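# Lower the oven's glass door fully, oven left upright

## Task

Swing the oven's glass door down until it is completely open, keep the oven upright on its feet, and finish with neither arm (hand, fingers or wrist-camera cable) in contact with the oven.

## Robot and tools

Robot: two arms, left_arm and right_arm, each with a parallel two-finger gripper and a wrist camera. Measured base positions in the scene frame: left_arm at (+0.032, +0.333, +0.015) m, right_arm at (-0.005, -0.240, +0.044) m, both facing almost straight along +x. A two-camera stand is fixed to the floor behind them. Loose objects may occasionally get a small nudge.

Frames: the scene frame has its origin at table-top height between the arms' nominal bases, +x out over the table, +z up, +y toward left_arm (arm names do not match image left/right). Reported hand positions, quaternions (wxyz) and velocities use this frame. Offsets you send are instead along each arm's own Hand target axes. On a gripper, +z is the direction the fingers point and y is the direction they open and close; end_effector_position sits between the finger pads, just under 1 cm behind the tips.

Row layout (shared by execute_actions and move): one row of 14 numbers, each in [-1, 1], always covering both arms: dx, dy, dz, rx, ry, rz, opening for left_arm, then the same seven for right_arm. The first six per arm are an offset, not a pose, measured from that arm's Hand target as it stood when the action or move began, along that target's own axes. Scale: 1.0 equals 0.6 m of travel or 180 degrees of turn; rx, ry, rz form a single rotation vector. Opening is absolute, not an offset: +1 fully open (about 87 mm between pads), +0.5 about 69 mm, 0 about 43 mm, -0.5 about 18 mm, -1 closed. Sending 0 is a real command, so to leave a gripper alone repeat its current value. All-zero pose numbers re-request the current Hand target.

execute_actions(actions, cameras): actions is a list of actions; each action is a list of up to 15 rows, one per 1/30 s step, and a short action repeats its final row to fill 15 steps. Every row counts from the action's start pose, not from the row before, but each new action starts from the updated Hand target, so repeating an offset keeps moving. An empty actions list returns state plus images. cameras: list of names, ["all"], [] or null.

move(target, speed, blend, opening_speed, blocking, cameras): drives each gripper in a straight line toward target, which is one 14-number row or a list of up to 15 rows; every row is an offset from the same starting Hand targets. speed is m/s (0.002 to 2.9, default 0.25; rotation up to twice that in rad/s), one value or one per target. blend (m) rounds corners between listed targets; 0 stops at each. opening_speed (per second on the -1..+1 scale, at least 0.2) makes finger changes gradual. blocking=false returns after about 0.5 s while motion continues. Paths do not avoid obstacles or the other arm; faster moves lag, stray and strike harder, and a target set far beyond a contact presses harder. Avoid paths passing near an arm's own base. A move lasts at most 10 s.

wait(seconds 0 to 10, cameras): lets time pass with commands held; returns early if a running move finishes. stop(cameras): brakes a running move. zoom_image(camera, region): enlarges [x0, y0, x1, y1] pixels (at most 504 by 504) of the newest image from cam_head_left, cam_head_right (504x504), cam_left_wrist or cam_right_wrist (896x504). finished_scene(scene): ends the scene for good, scene being its number; issue no other calls after it in that reply.

Result lines: end_effector_position and end_effector_quat_wxyz per arm; Hand target (the last commanded pose after clipping, the base for next offsets); Tool commands; grip_measured (finger position on the command scale, up to about 0.043 off); Joint positions (gripper last, 0 closed to 1 open); Joint torques (includes gravity, with offsets and noise; joints 1 to 3 wrap at ±28 N m); Joint velocities (may be omitted when all are noise); step readings of hand position for action calls; and for move a "move:" line giving the ending (done, off_target, moving, held, fault) and limits (paced means a pose was clipped, held means steps were withheld). done means at rest within 10 mm and 2 degrees; neither done nor off_target tells you about contact.

Behaviour: orientation commands are clipped to 40 degrees from the current measured orientation each step. Friction and gravity often leave the gripper short, low or tilted, especially at long reach; small moves can fail or go sideways. Check the pose after each move and correct tilt; if it rests short, send the gap as an offset. An arm blocked by something keeps pushing until commanded back past its gripper. To grip, command about 0.04 below the grip_measured value at first touch.

Joint ranges (rad): waist -2.618 to 3.054, shoulder 0 to 3.142, elbow 0 to 3.142 (straight at 2.901), wrist pitch and yaw ±1.571, wrist roll ±2.094.

Avoid: dropping or knocking the oven over or off the table, slamming the door, hard hits or shoves on fixed or heavy things, any contact or squeeze between the two arms or grippers, strain on a wrist-camera cable (cable contact counts as touching), and arm stops. Motors heat when holding loads, reaching far out or pushing on an unreachable pose; MOTOR HOT appears at 75 °C, at 90 °C the arm folds and idles, at 100 °C it goes limp. Finish with both hands clear of the oven.

Each tool is called after ">>>" by a JSON object that holds its "op" and its "data".

## Session

>>> {"op": "execute_actions", "data": {"actions": []}}

>>> {"op": "zoom_image", "data": {"camera": "cam_head_left", "region": [160, 180, 400, 420]}}

>>> {"op": "zoom_image", "data": {"camera": "cam_head_right", "region": [160, 180, 400, 420]}}

Scene clock: 0.00 s.
left_arm: end_effector_position=(+0.3987, +0.3381, +0.0582) grip_measured=+1.000 end_effector_quat_wxyz=(+0.548, -0.048, +0.834, +0.038) | right_arm: end_effector_position=(+0.3798, -0.2574, +0.0845) grip_measured=+0.974 end_effector_quat_wxyz=(+0.552, +0.034, +0.832, +0.052)
Joint positions: left_arm=[-0.04 1.485 0.355 0.717 -0.172 -0.064 1] | right_arm=[-0.127 1.578 0.409 0.767 -0.17 0.063 0.987]
Joint velocities: within noise
Joint torques (N m): no reading
Motor temperatures (°C): left_arm=[24 30 31 24 24 25 25] | right_arm=[24 26 33 29 24 25 24]
Heat: left arm: 31 °C; right arm: 33 °C.
Hand target: left_arm +0.4043, +0.3378, +0.0678; +0.562, -0.049, +0.825, +0.036 | right_arm +0.3862, -0.2582, +0.0958; +0.567, +0.031, +0.821, +0.051
Tool commands: left_gripper/opening=+1.0 right_gripper/opening=+1.0
camera_calibration:
cam_left_wrist: T_world_to_cam=[[0.10542, -0.994372, 0.0105024, 0.291089], [-0.957605, -0.104358, -0.268517, 0.452015], [0.268102, 0.0182498, -0.963218, 0.080334], [0, 0, 0, 1]] pos_world=[0.380628, 0.335156, 0.195696]
cam_right_wrist: T_world_to_cam=[[-0.0149071, -0.994326, -0.105327, -0.245922], [-0.949924, 0.046966, -0.308931, 0.419711], [0.312125, 0.0954476, -0.945234, 0.129501], [0, 0, 0, 1]] pos_world=[0.354607, -0.276599, 0.226168]

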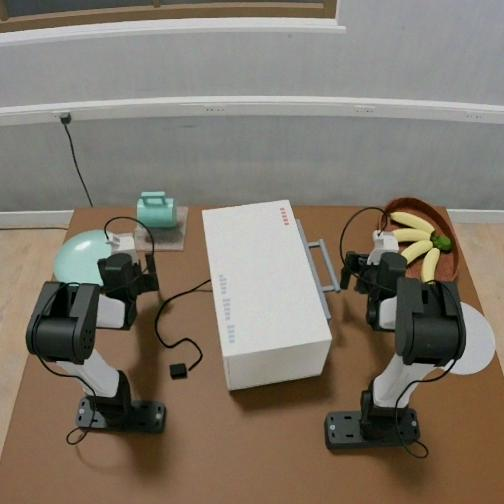

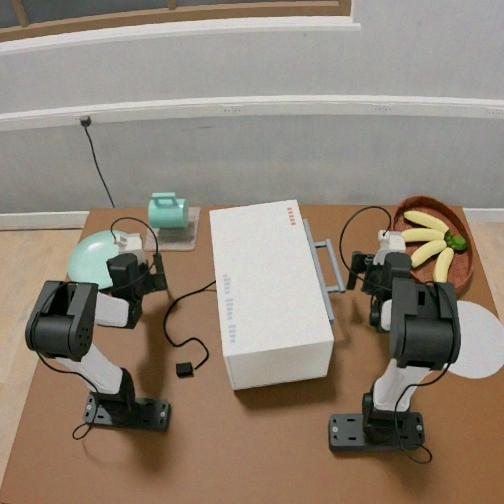

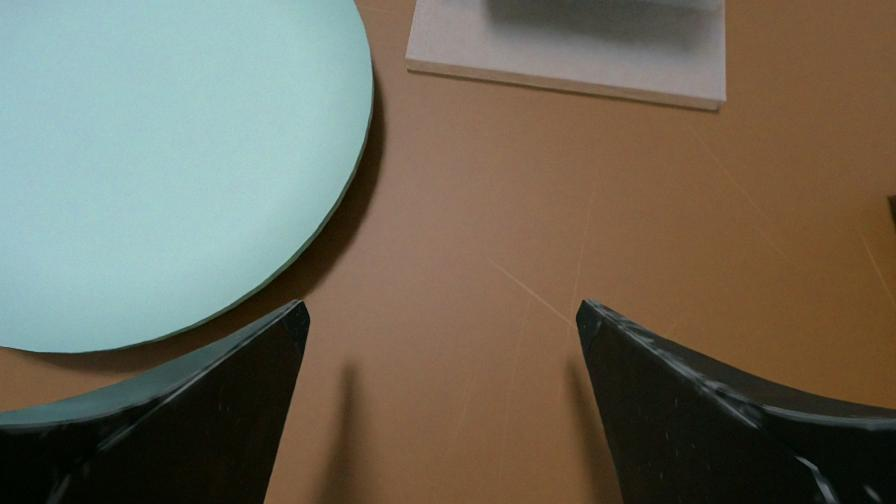

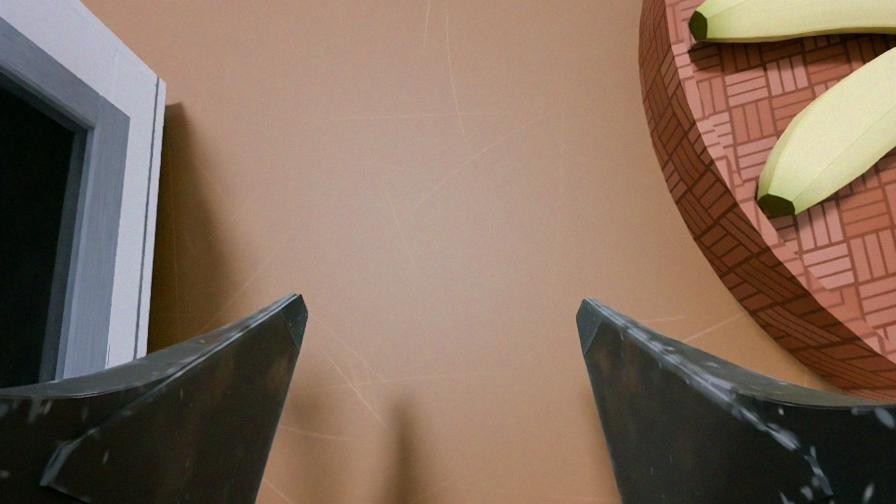

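Scaled by 2.100.

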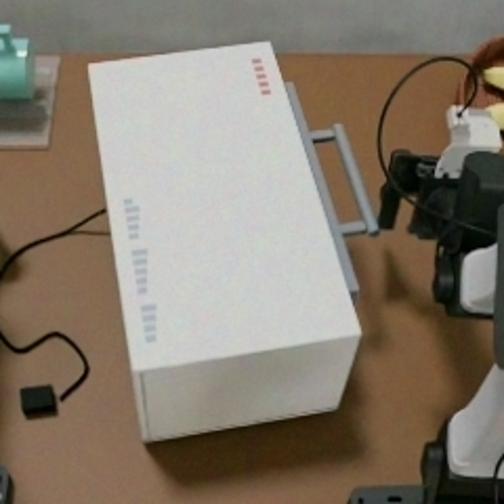

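Scaled by 2.100.

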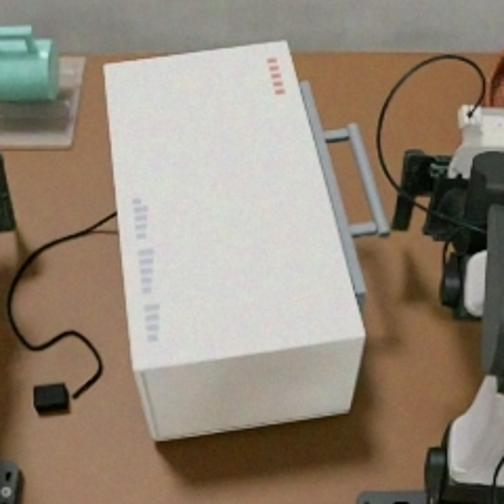

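>>> {"op": "move", "data": {"target": [[0,0,0,0,0,0,1,-0.1955,0.0482,-0.102,-0.0257,0.1737,-0.0178,-0.2],[0,0,0,0,0,0,1,-0.1405,0.1747,-0.1338,-0.0514,0.3474,-0.0355,-0.2]], "blend": [0.02,0], "cameras": ["cam_right_wrist","cam_head_left"]}}

Scene clock: 19.53 s.
left_arm: end_effector_position=(+0.3987, +0.3381, +0.0582) grip_measured=+1.000 end_effector_quat_wxyz=(+0.548, -0.048, +0.834, +0.038) | right_arm: end_effector_position=(+0.3351, -0.1671, +0.2112) grip_measured=-0.200 end_effector_quat_wxyz=(+0.057, -0.090, +0.990, +0.097)
Joint positions: left_arm=[-0.04 1.485 0.355 0.717 -0.172 -0.064 1] | right_arm=[0.123 1.926 1.911 -1.435 -0.191 -0.05 0.4]
Joint torques (N m): left_arm=[-0.46 -5.76 5.16 2.39 -0.11 0.05] | right_arm=[0.06 -6.9 8.55 0.61 0.1 0.11]
Motor temperatures (°C): left_arm=[24 31 33 29 24 25 25] | right_arm=[24 28 35 34 24 25 24]
Heat: left arm: 33 °C; right arm: 35 °C.
Hand target: left_arm +0.4043, +0.3378, +0.0678; +0.562, -0.049, +0.825, +0.036 | right_arm +0.3404, -0.1672, +0.2148; +0.062, -0.087, +0.990, +0.092
Off the commanded pose: left_arm 0.011 m, 2 deg | right_arm 0.006 m, 1 deg.
move: off_target (left_arm)
camera_calibration:
cam_right_wrist: T_world_to_cam=[[0.197462, -0.96737, -0.158759, -0.19877], [-0.71587, -0.252932, 0.650811, 0.0809684], [-0.66973, -0.0148598, -0.742456, 0.522406], [0, 0, 0, 1]] pos_world=[0.447083, -0.164042, 0.303612]
Images, in order (width x height): cam_head_left 504x504, cam_right_wrist 896x504.

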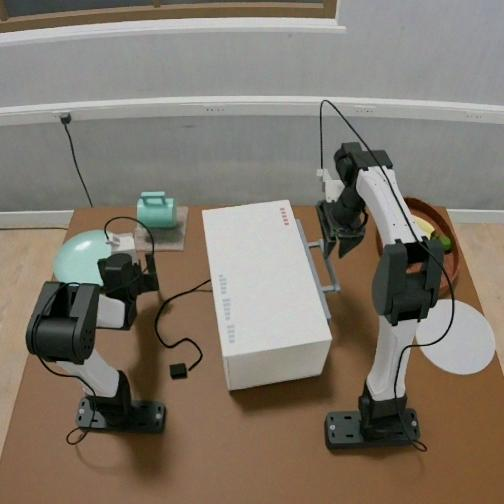

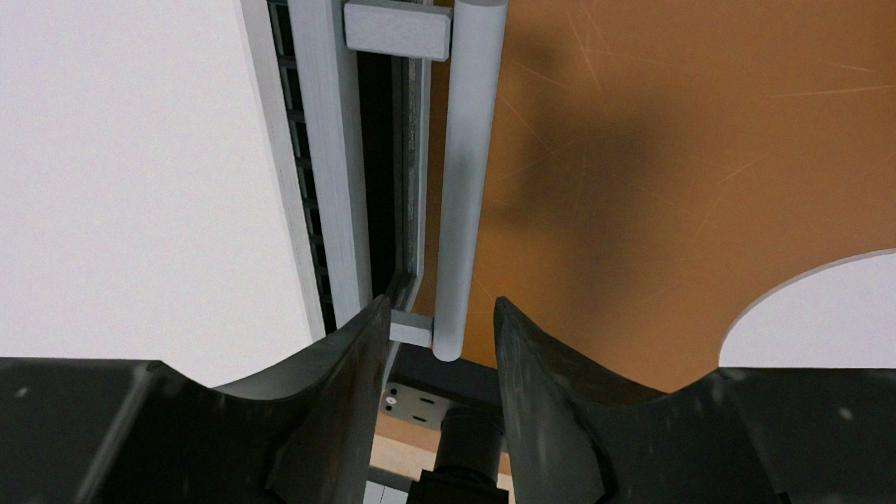

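>>> {"op": "move", "data": {"target": [[0,0,0,0,0,0,1,0.0435,-0.0132,0.0633,0,0,0,-0.2],[0,0,0,0,0,0,1,0.0435,-0.0132,0.0633,0,0,0,-0.5],[0,0,0,0,0,0,1,0.0483,-0.0755,0.091,-0.0826,-0.001,0.0115,-0.5],[0,0,0,0,0,0,1,0.058,-0.1338,0.1528,-0.2037,-0.003,0.028,-0.5]], "blend": [0,0,0.01,0], "speed": [0.15,0.1,0.1,0.1], "opening_speed": 0.8, "cameras": ["cam_right_wrist","cam_head_left"]}}

Scene clock: 53.00 s.
left_arm: end_effector_position=(+0.3987, +0.3381, +0.0582) grip_measured=+1.000 end_effector_quat_wxyz=(+0.548, -0.048, +0.834, +0.038) | right_arm: end_effector_position=(+0.3247, -0.2342, +0.1012) grip_measured=-0.500 end_effector_quat_wxyz=(+0.025, -0.058, +0.919, +0.389)
Joint positions: left_arm=[-0.04 1.485 0.355 0.717 -0.172 -0.064 1] | right_arm=[-0.302 2.176 1.628 -1.323 -0.754 -0.552 0.25]
Joint torques (N m): left_arm=[-0.47 -5.72 5.09 2.41 -0.11 0.01] | right_arm=[-0.4 -7.98 7.79 -0.19 -0.62 -0.05]
Motor temperatures (°C): left_arm=[24 32 34 33 24 25 25] | right_arm=[24 34 41 30 24 25 24]
Heat: left arm: 34 °C; right arm: 41 °C.
Hand target: left_arm +0.4043, +0.3378, +0.0678; +0.562, -0.049, +0.825, +0.036 | right_arm +0.3308, -0.2328, +0.1066; +0.032, -0.058, +0.913, +0.402
Off the commanded pose: left_arm 0.011 m, 2 deg | right_arm 0.008 m, 2 deg.
move: off_target (left_arm); target 2's new opening was sent with right_arm's hand 0.011 m and 3 deg from that target
camera_calibration:
cam_right_wrist: T_world_to_cam=[[0.137985, -0.70606, -0.694579, -0.144408], [-0.653348, -0.591952, 0.471943, 0.046521], [-0.744377, 0.38868, -0.542983, 0.531293], [0, 0, 0, 1]] pos_world=[0.445802, -0.280926, 0.166225]
Images, in order (width x height): cam_head_left 504x504, cam_right_wrist 896x504.

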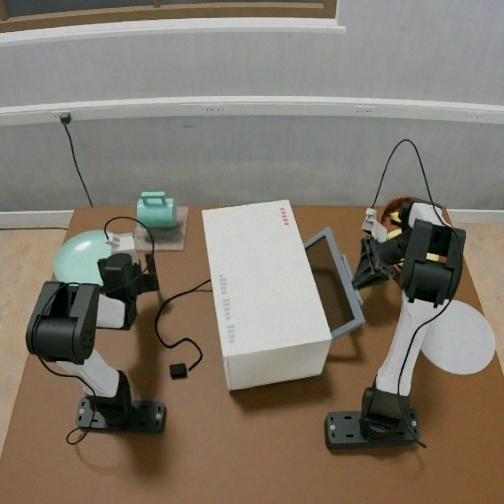

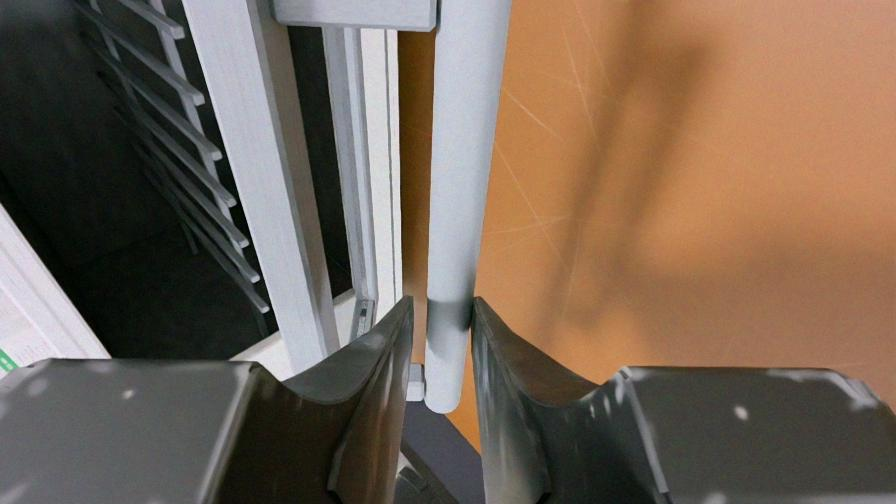

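>>> {"op": "move", "data": {"target": [[0,0,0,0,0,0,1,0.005,-0.0493,0.0297,-0.0605,-0.001,0.0084,-0.5],[0,0,0,0,0,0,1,0.011,-0.0853,0.0663,-0.099,-0.0016,0.0138,-0.5]], "blend": [0.01,0], "speed": 0.08, "cameras": ["cam_right_wrist","cam_head_left"]}}

Scene clock: 61.40 s.
left_arm: end_effector_position=(+0.3987, +0.3381, +0.0582) grip_measured=+1.000 end_effector_quat_wxyz=(+0.548, -0.048, +0.834, +0.038) | right_arm: end_effector_position=(+0.3290, -0.2422, +0.0416) grip_measured=-0.500 end_effector_quat_wxyz=(+0.017, -0.062, +0.855, +0.514)
Joint positions: left_arm=[-0.04 1.485 0.355 0.717 -0.172 -0.064 1] | right_arm=[-0.38 2.527 1.779 -1.478 -0.935 -0.867 0.25]
Joint torques (N m): left_arm=[-0.47 -5.64 5.15 2.42 -0.11 0.04] | right_arm=[-0.66 -7.53 5.78 -0.79 -0.81 -0.07]
Heat: left arm: 34 °C; right arm: 41 °C.
Hand target: left_arm +0.4043, +0.3378, +0.0678; +0.562, -0.049, +0.825, +0.036 | right_arm +0.3315, -0.2382, +0.0418; +0.016, -0.042, +0.841, +0.539
Off the commanded pose: left_arm 0.011 m, 2 deg | right_arm 0.005 m, 4 deg.
move: off_target (left_arm, right_arm)
camera_calibration:
cam_right_wrist: T_world_to_cam=[[0.134829, -0.482488, -0.865463, -0.129757], [-0.626988, -0.717884, 0.302536, 0.0406162], [-0.767272, 0.501844, -0.399306, 0.534204], [0, 0, 0, 1]] pos_world=[0.452841, -0.301536, 0.0887227]
Images, in order (width x height): cam_head_left 504x504, cam_right_wrist 896x504.

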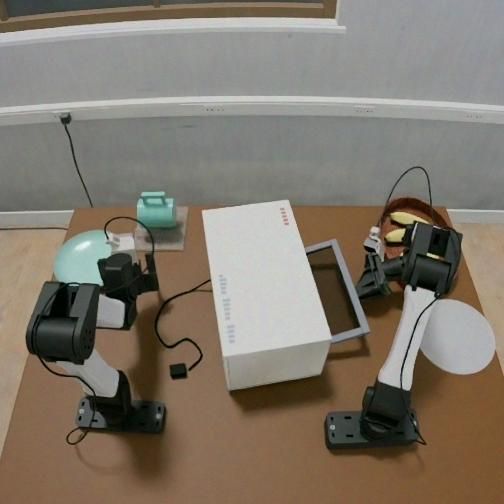

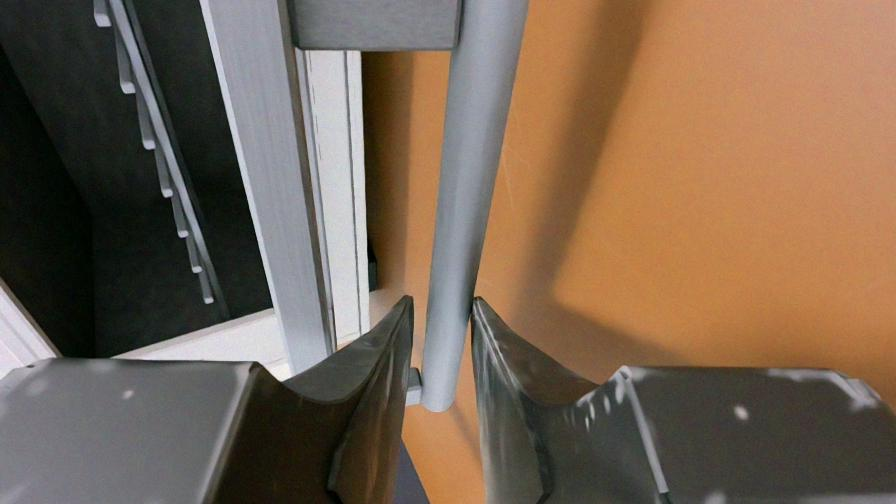

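>>> {"op": "move", "data": {"target": [[0,0,0,0,0,0,1,0.0022,-0.0175,0.0117,0,0,0,-0.5],[0,0,0,0,0,0,1,-0.0037,-0.0262,-0.036,0,0,0,-0.5],[0,0,0,0,0,0,1,-0.0073,0.1082,-0.1232,0,0,0,-0.5]], "blend": [0.0,0.005,0], "speed": [0.05,0.05,0.15], "cameras": ["cam_right_wrist","cam_head_left"]}}

>>> {"op": "zoom_image", "data": {"camera": "cam_head_left", "region": [270, 220, 410, 360]}}

Scene clock: 86.53 s.
left_arm: end_effector_position=(+0.3987, +0.3381, +0.0582) grip_measured=+1.000 end_effector_quat_wxyz=(+0.548, -0.048, +0.834, +0.038) | right_arm: end_effector_position=(+0.3338, -0.2779, +0.1170) grip_measured=-0.500 end_effector_quat_wxyz=(+0.068, -0.003, +0.867, +0.493)
Joint positions: left_arm=[-0.04 1.485 0.355 0.717 -0.172 -0.064 1] | right_arm=[-0.485 2.339 1.807 -1.574 -0.943 -0.774 0.25]
Joint torques (N m): left_arm=[-0.51 -5.52 5.26 2.4 -0.11 0.03] | right_arm=[-0.59 -13.16 4.07 -0.46 -0.38 0.03]
Heat: left arm: 35 °C; right arm: 39 °C.
Hand target: left_arm +0.4043, +0.3378, +0.0678; +0.562, -0.049, +0.825, +0.036 | right_arm +0.3315, -0.2782, +0.1317; +0.016, -0.042, +0.841, +0.539
Off the commanded pose: left_arm 0.011 m, 2 deg | right_arm 0.015 m, 10 deg.
joint sent to its limit (right arm) — joint 4 (wrist pitch), lower limit. The joint targets are off in orientation, not in position.
move: off_target (left_arm, right_arm)
camera_calibration:
cam_right_wrist: T_world_to_cam=[[0.0813098, -0.533896, -0.841632, -0.0814826], [-0.738279, -0.599551, 0.309005, 0.0643782], [-0.669577, 0.596234, -0.442913, 0.5846], [0, 0, 0, 1]] pos_world=[0.445589, -0.353464, 0.170456]
Images, in order (width x height): cam_head_left 504x504, cam_right_wrist 896x504.

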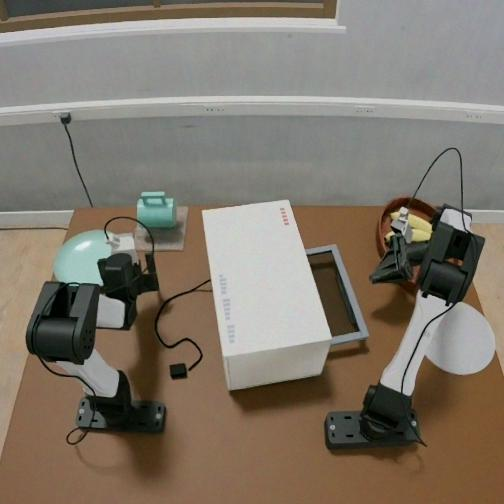

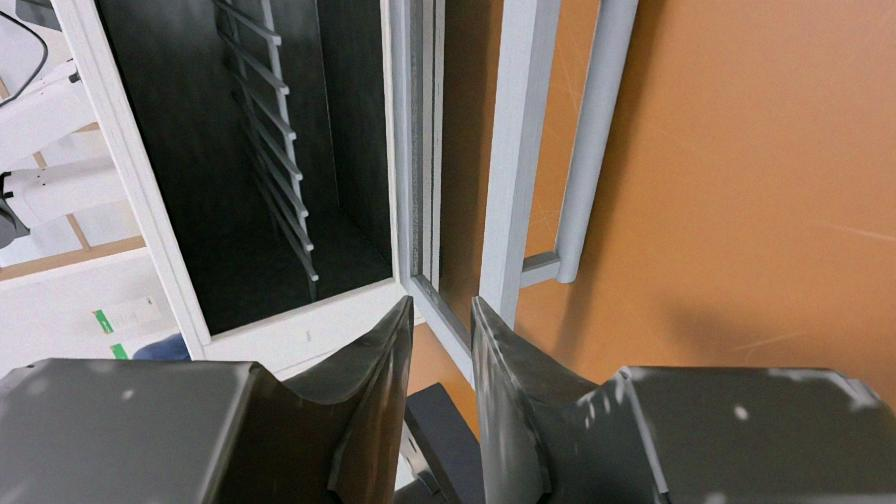

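Scaled by 3.600.

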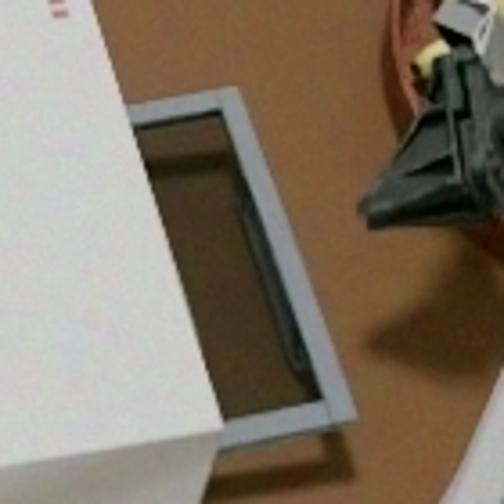

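>>> {"op": "move", "data": {"target": [[0,0,0,0,0,0,1,0.0102,-0.0127,0.0982,0.154,0.0025,-0.0213,-1],[0,0,0,0,0,0,1,0.0168,-0.0955,0.1365,0.154,0.0025,-0.0213,-1]], "blend": [0.005,0], "speed": [0.15,0.05], "cameras": ["cam_right_wrist","cam_head_left"]}}

>>> {"op": "zoom_image", "data": {"camera": "cam_head_left", "region": [270, 220, 410, 360]}}

Scene clock: 93.60 s.
left_arm: end_effector_position=(+0.3987, +0.3381, +0.0582) grip_measured=+1.000 end_effector_quat_wxyz=(+0.548, -0.048, +0.834, +0.038) | right_arm: end_effector_position=(+0.3182, -0.2226, +0.0621) grip_measured=-1.000 end_effector_quat_wxyz=(+0.026, -0.056, +0.939, +0.338)
Joint positions: left_arm=[-0.04 1.485 0.355 0.717 -0.172 -0.064 1] | right_arm=[-0.244 2.127 1.445 -1.075 -0.671 -0.431 0]
Joint torques (N m): left_arm=[-0.4 -5.61 5.08 2.4 -0.09 0.02] | right_arm=[-0.03 -7.31 3.51 0.87 -0.01 -0.04]
Motor temperatures (°C): left_arm=[24 33 35 35 24 25 25] | right_arm=[24 40 38 29 25 25 24]
Heat: left arm: 35 °C; right arm: 40 °C.
Hand target: left_arm +0.4043, +0.3378, +0.0678; +0.562, -0.049, +0.825, +0.036 | right_arm +0.3250, -0.2281, +0.0449; +0.040, -0.067, +0.944, +0.321
Off the commanded pose: left_arm 0.011 m, 2 deg | right_arm 0.019 m, 3 deg.
move: off_target (left_arm, right_arm)
camera_calibration:
cam_right_wrist: T_world_to_cam=[[0.133112, -0.778281, -0.613645, -0.182041], [-0.661908, -0.530644, 0.529429, 0.0803948], [-0.737671, 0.335703, -0.585786, 0.489427], [0, 0, 0, 1]] pos_world=[0.438482, -0.26332, 0.132427]
Images, in order (width x height): cam_head_left 504x504, cam_right_wrist 896x504.

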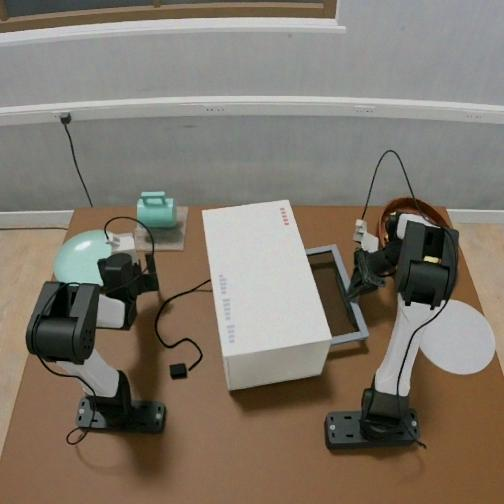

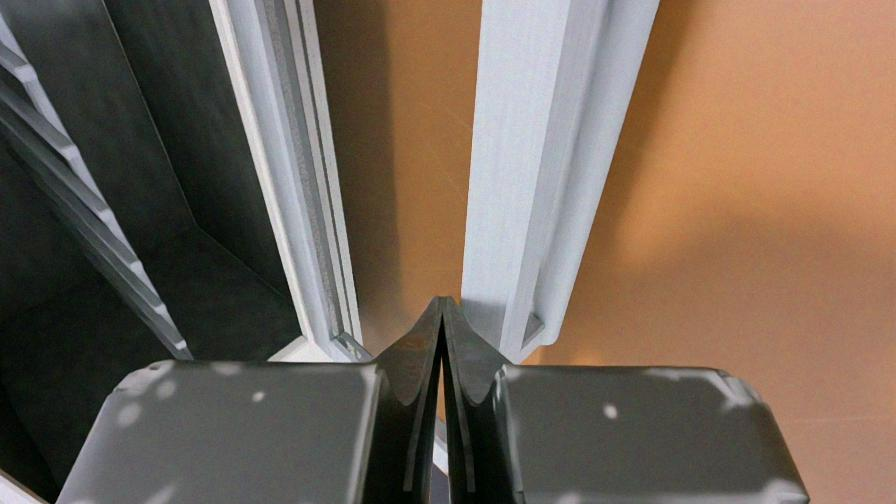

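Scaled by 3.600.

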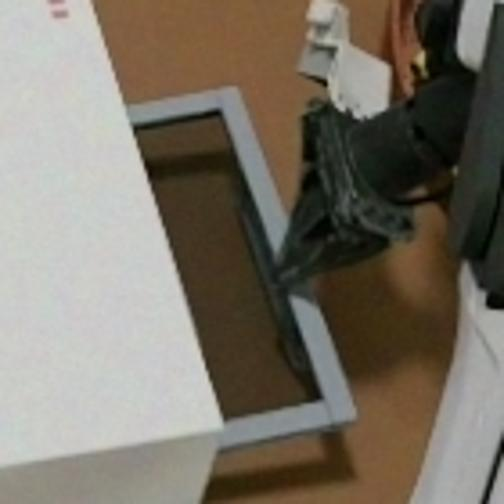

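>>> {"op": "move", "data": {"target": [0,0,0,0,0,0,1,-0.0057,0.09,-0.1185,0,0,0,-1], "speed": 0.15, "cameras": ["cam_head_left"]}}

Scene clock: 97.50 s.
left_arm: end_effector_position=(+0.3987, +0.3381, +0.0582) grip_measured=+1.000 end_effector_quat_wxyz=(+0.548, -0.048, +0.834, +0.038) | right_arm: end_effector_position=(+0.3120, -0.2239, +0.1182) grip_measured=-1.000 end_effector_quat_wxyz=(+0.016, -0.055, +0.941, +0.333)
Joint positions: left_arm=[-0.04 1.485 0.355 0.717 -0.172 -0.064 1] | right_arm=[-0.244 2.047 1.56 -1.287 -0.653 -0.433 0]
Joint torques (N m): left_arm=[-0.4 -5.61 5.23 2.39 -0.1 0.02] | right_arm=[-0.62 -11.4 7.65 0.06 -0.15 -0.08]
Heat: left arm: 35 °C; right arm: 41 °C.
Hand target: left_arm +0.4043, +0.3378, +0.0678; +0.562, -0.049, +0.825, +0.036 | right_arm +0.3178, -0.2289, +0.1340; +0.040, -0.067, +0.944, +0.321
Off the commanded pose: left_arm 0.011 m, 2 deg | right_arm 0.018 m, 3 deg.
move: off_target (left_arm, right_arm)
Images, in order (width x height): cam_head_left 504x504.

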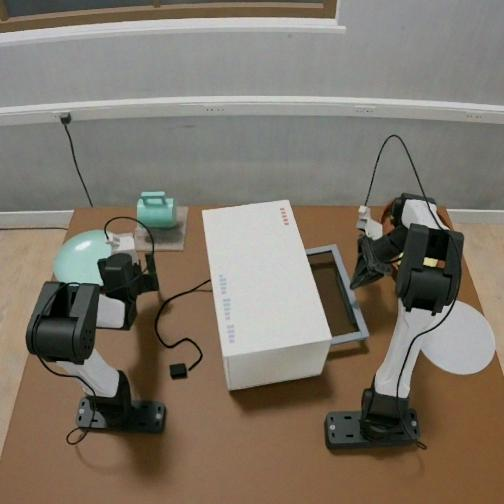

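>>> {"op": "finished_scene", "data": {"scene": 3}}

The scene is finished: the task was done.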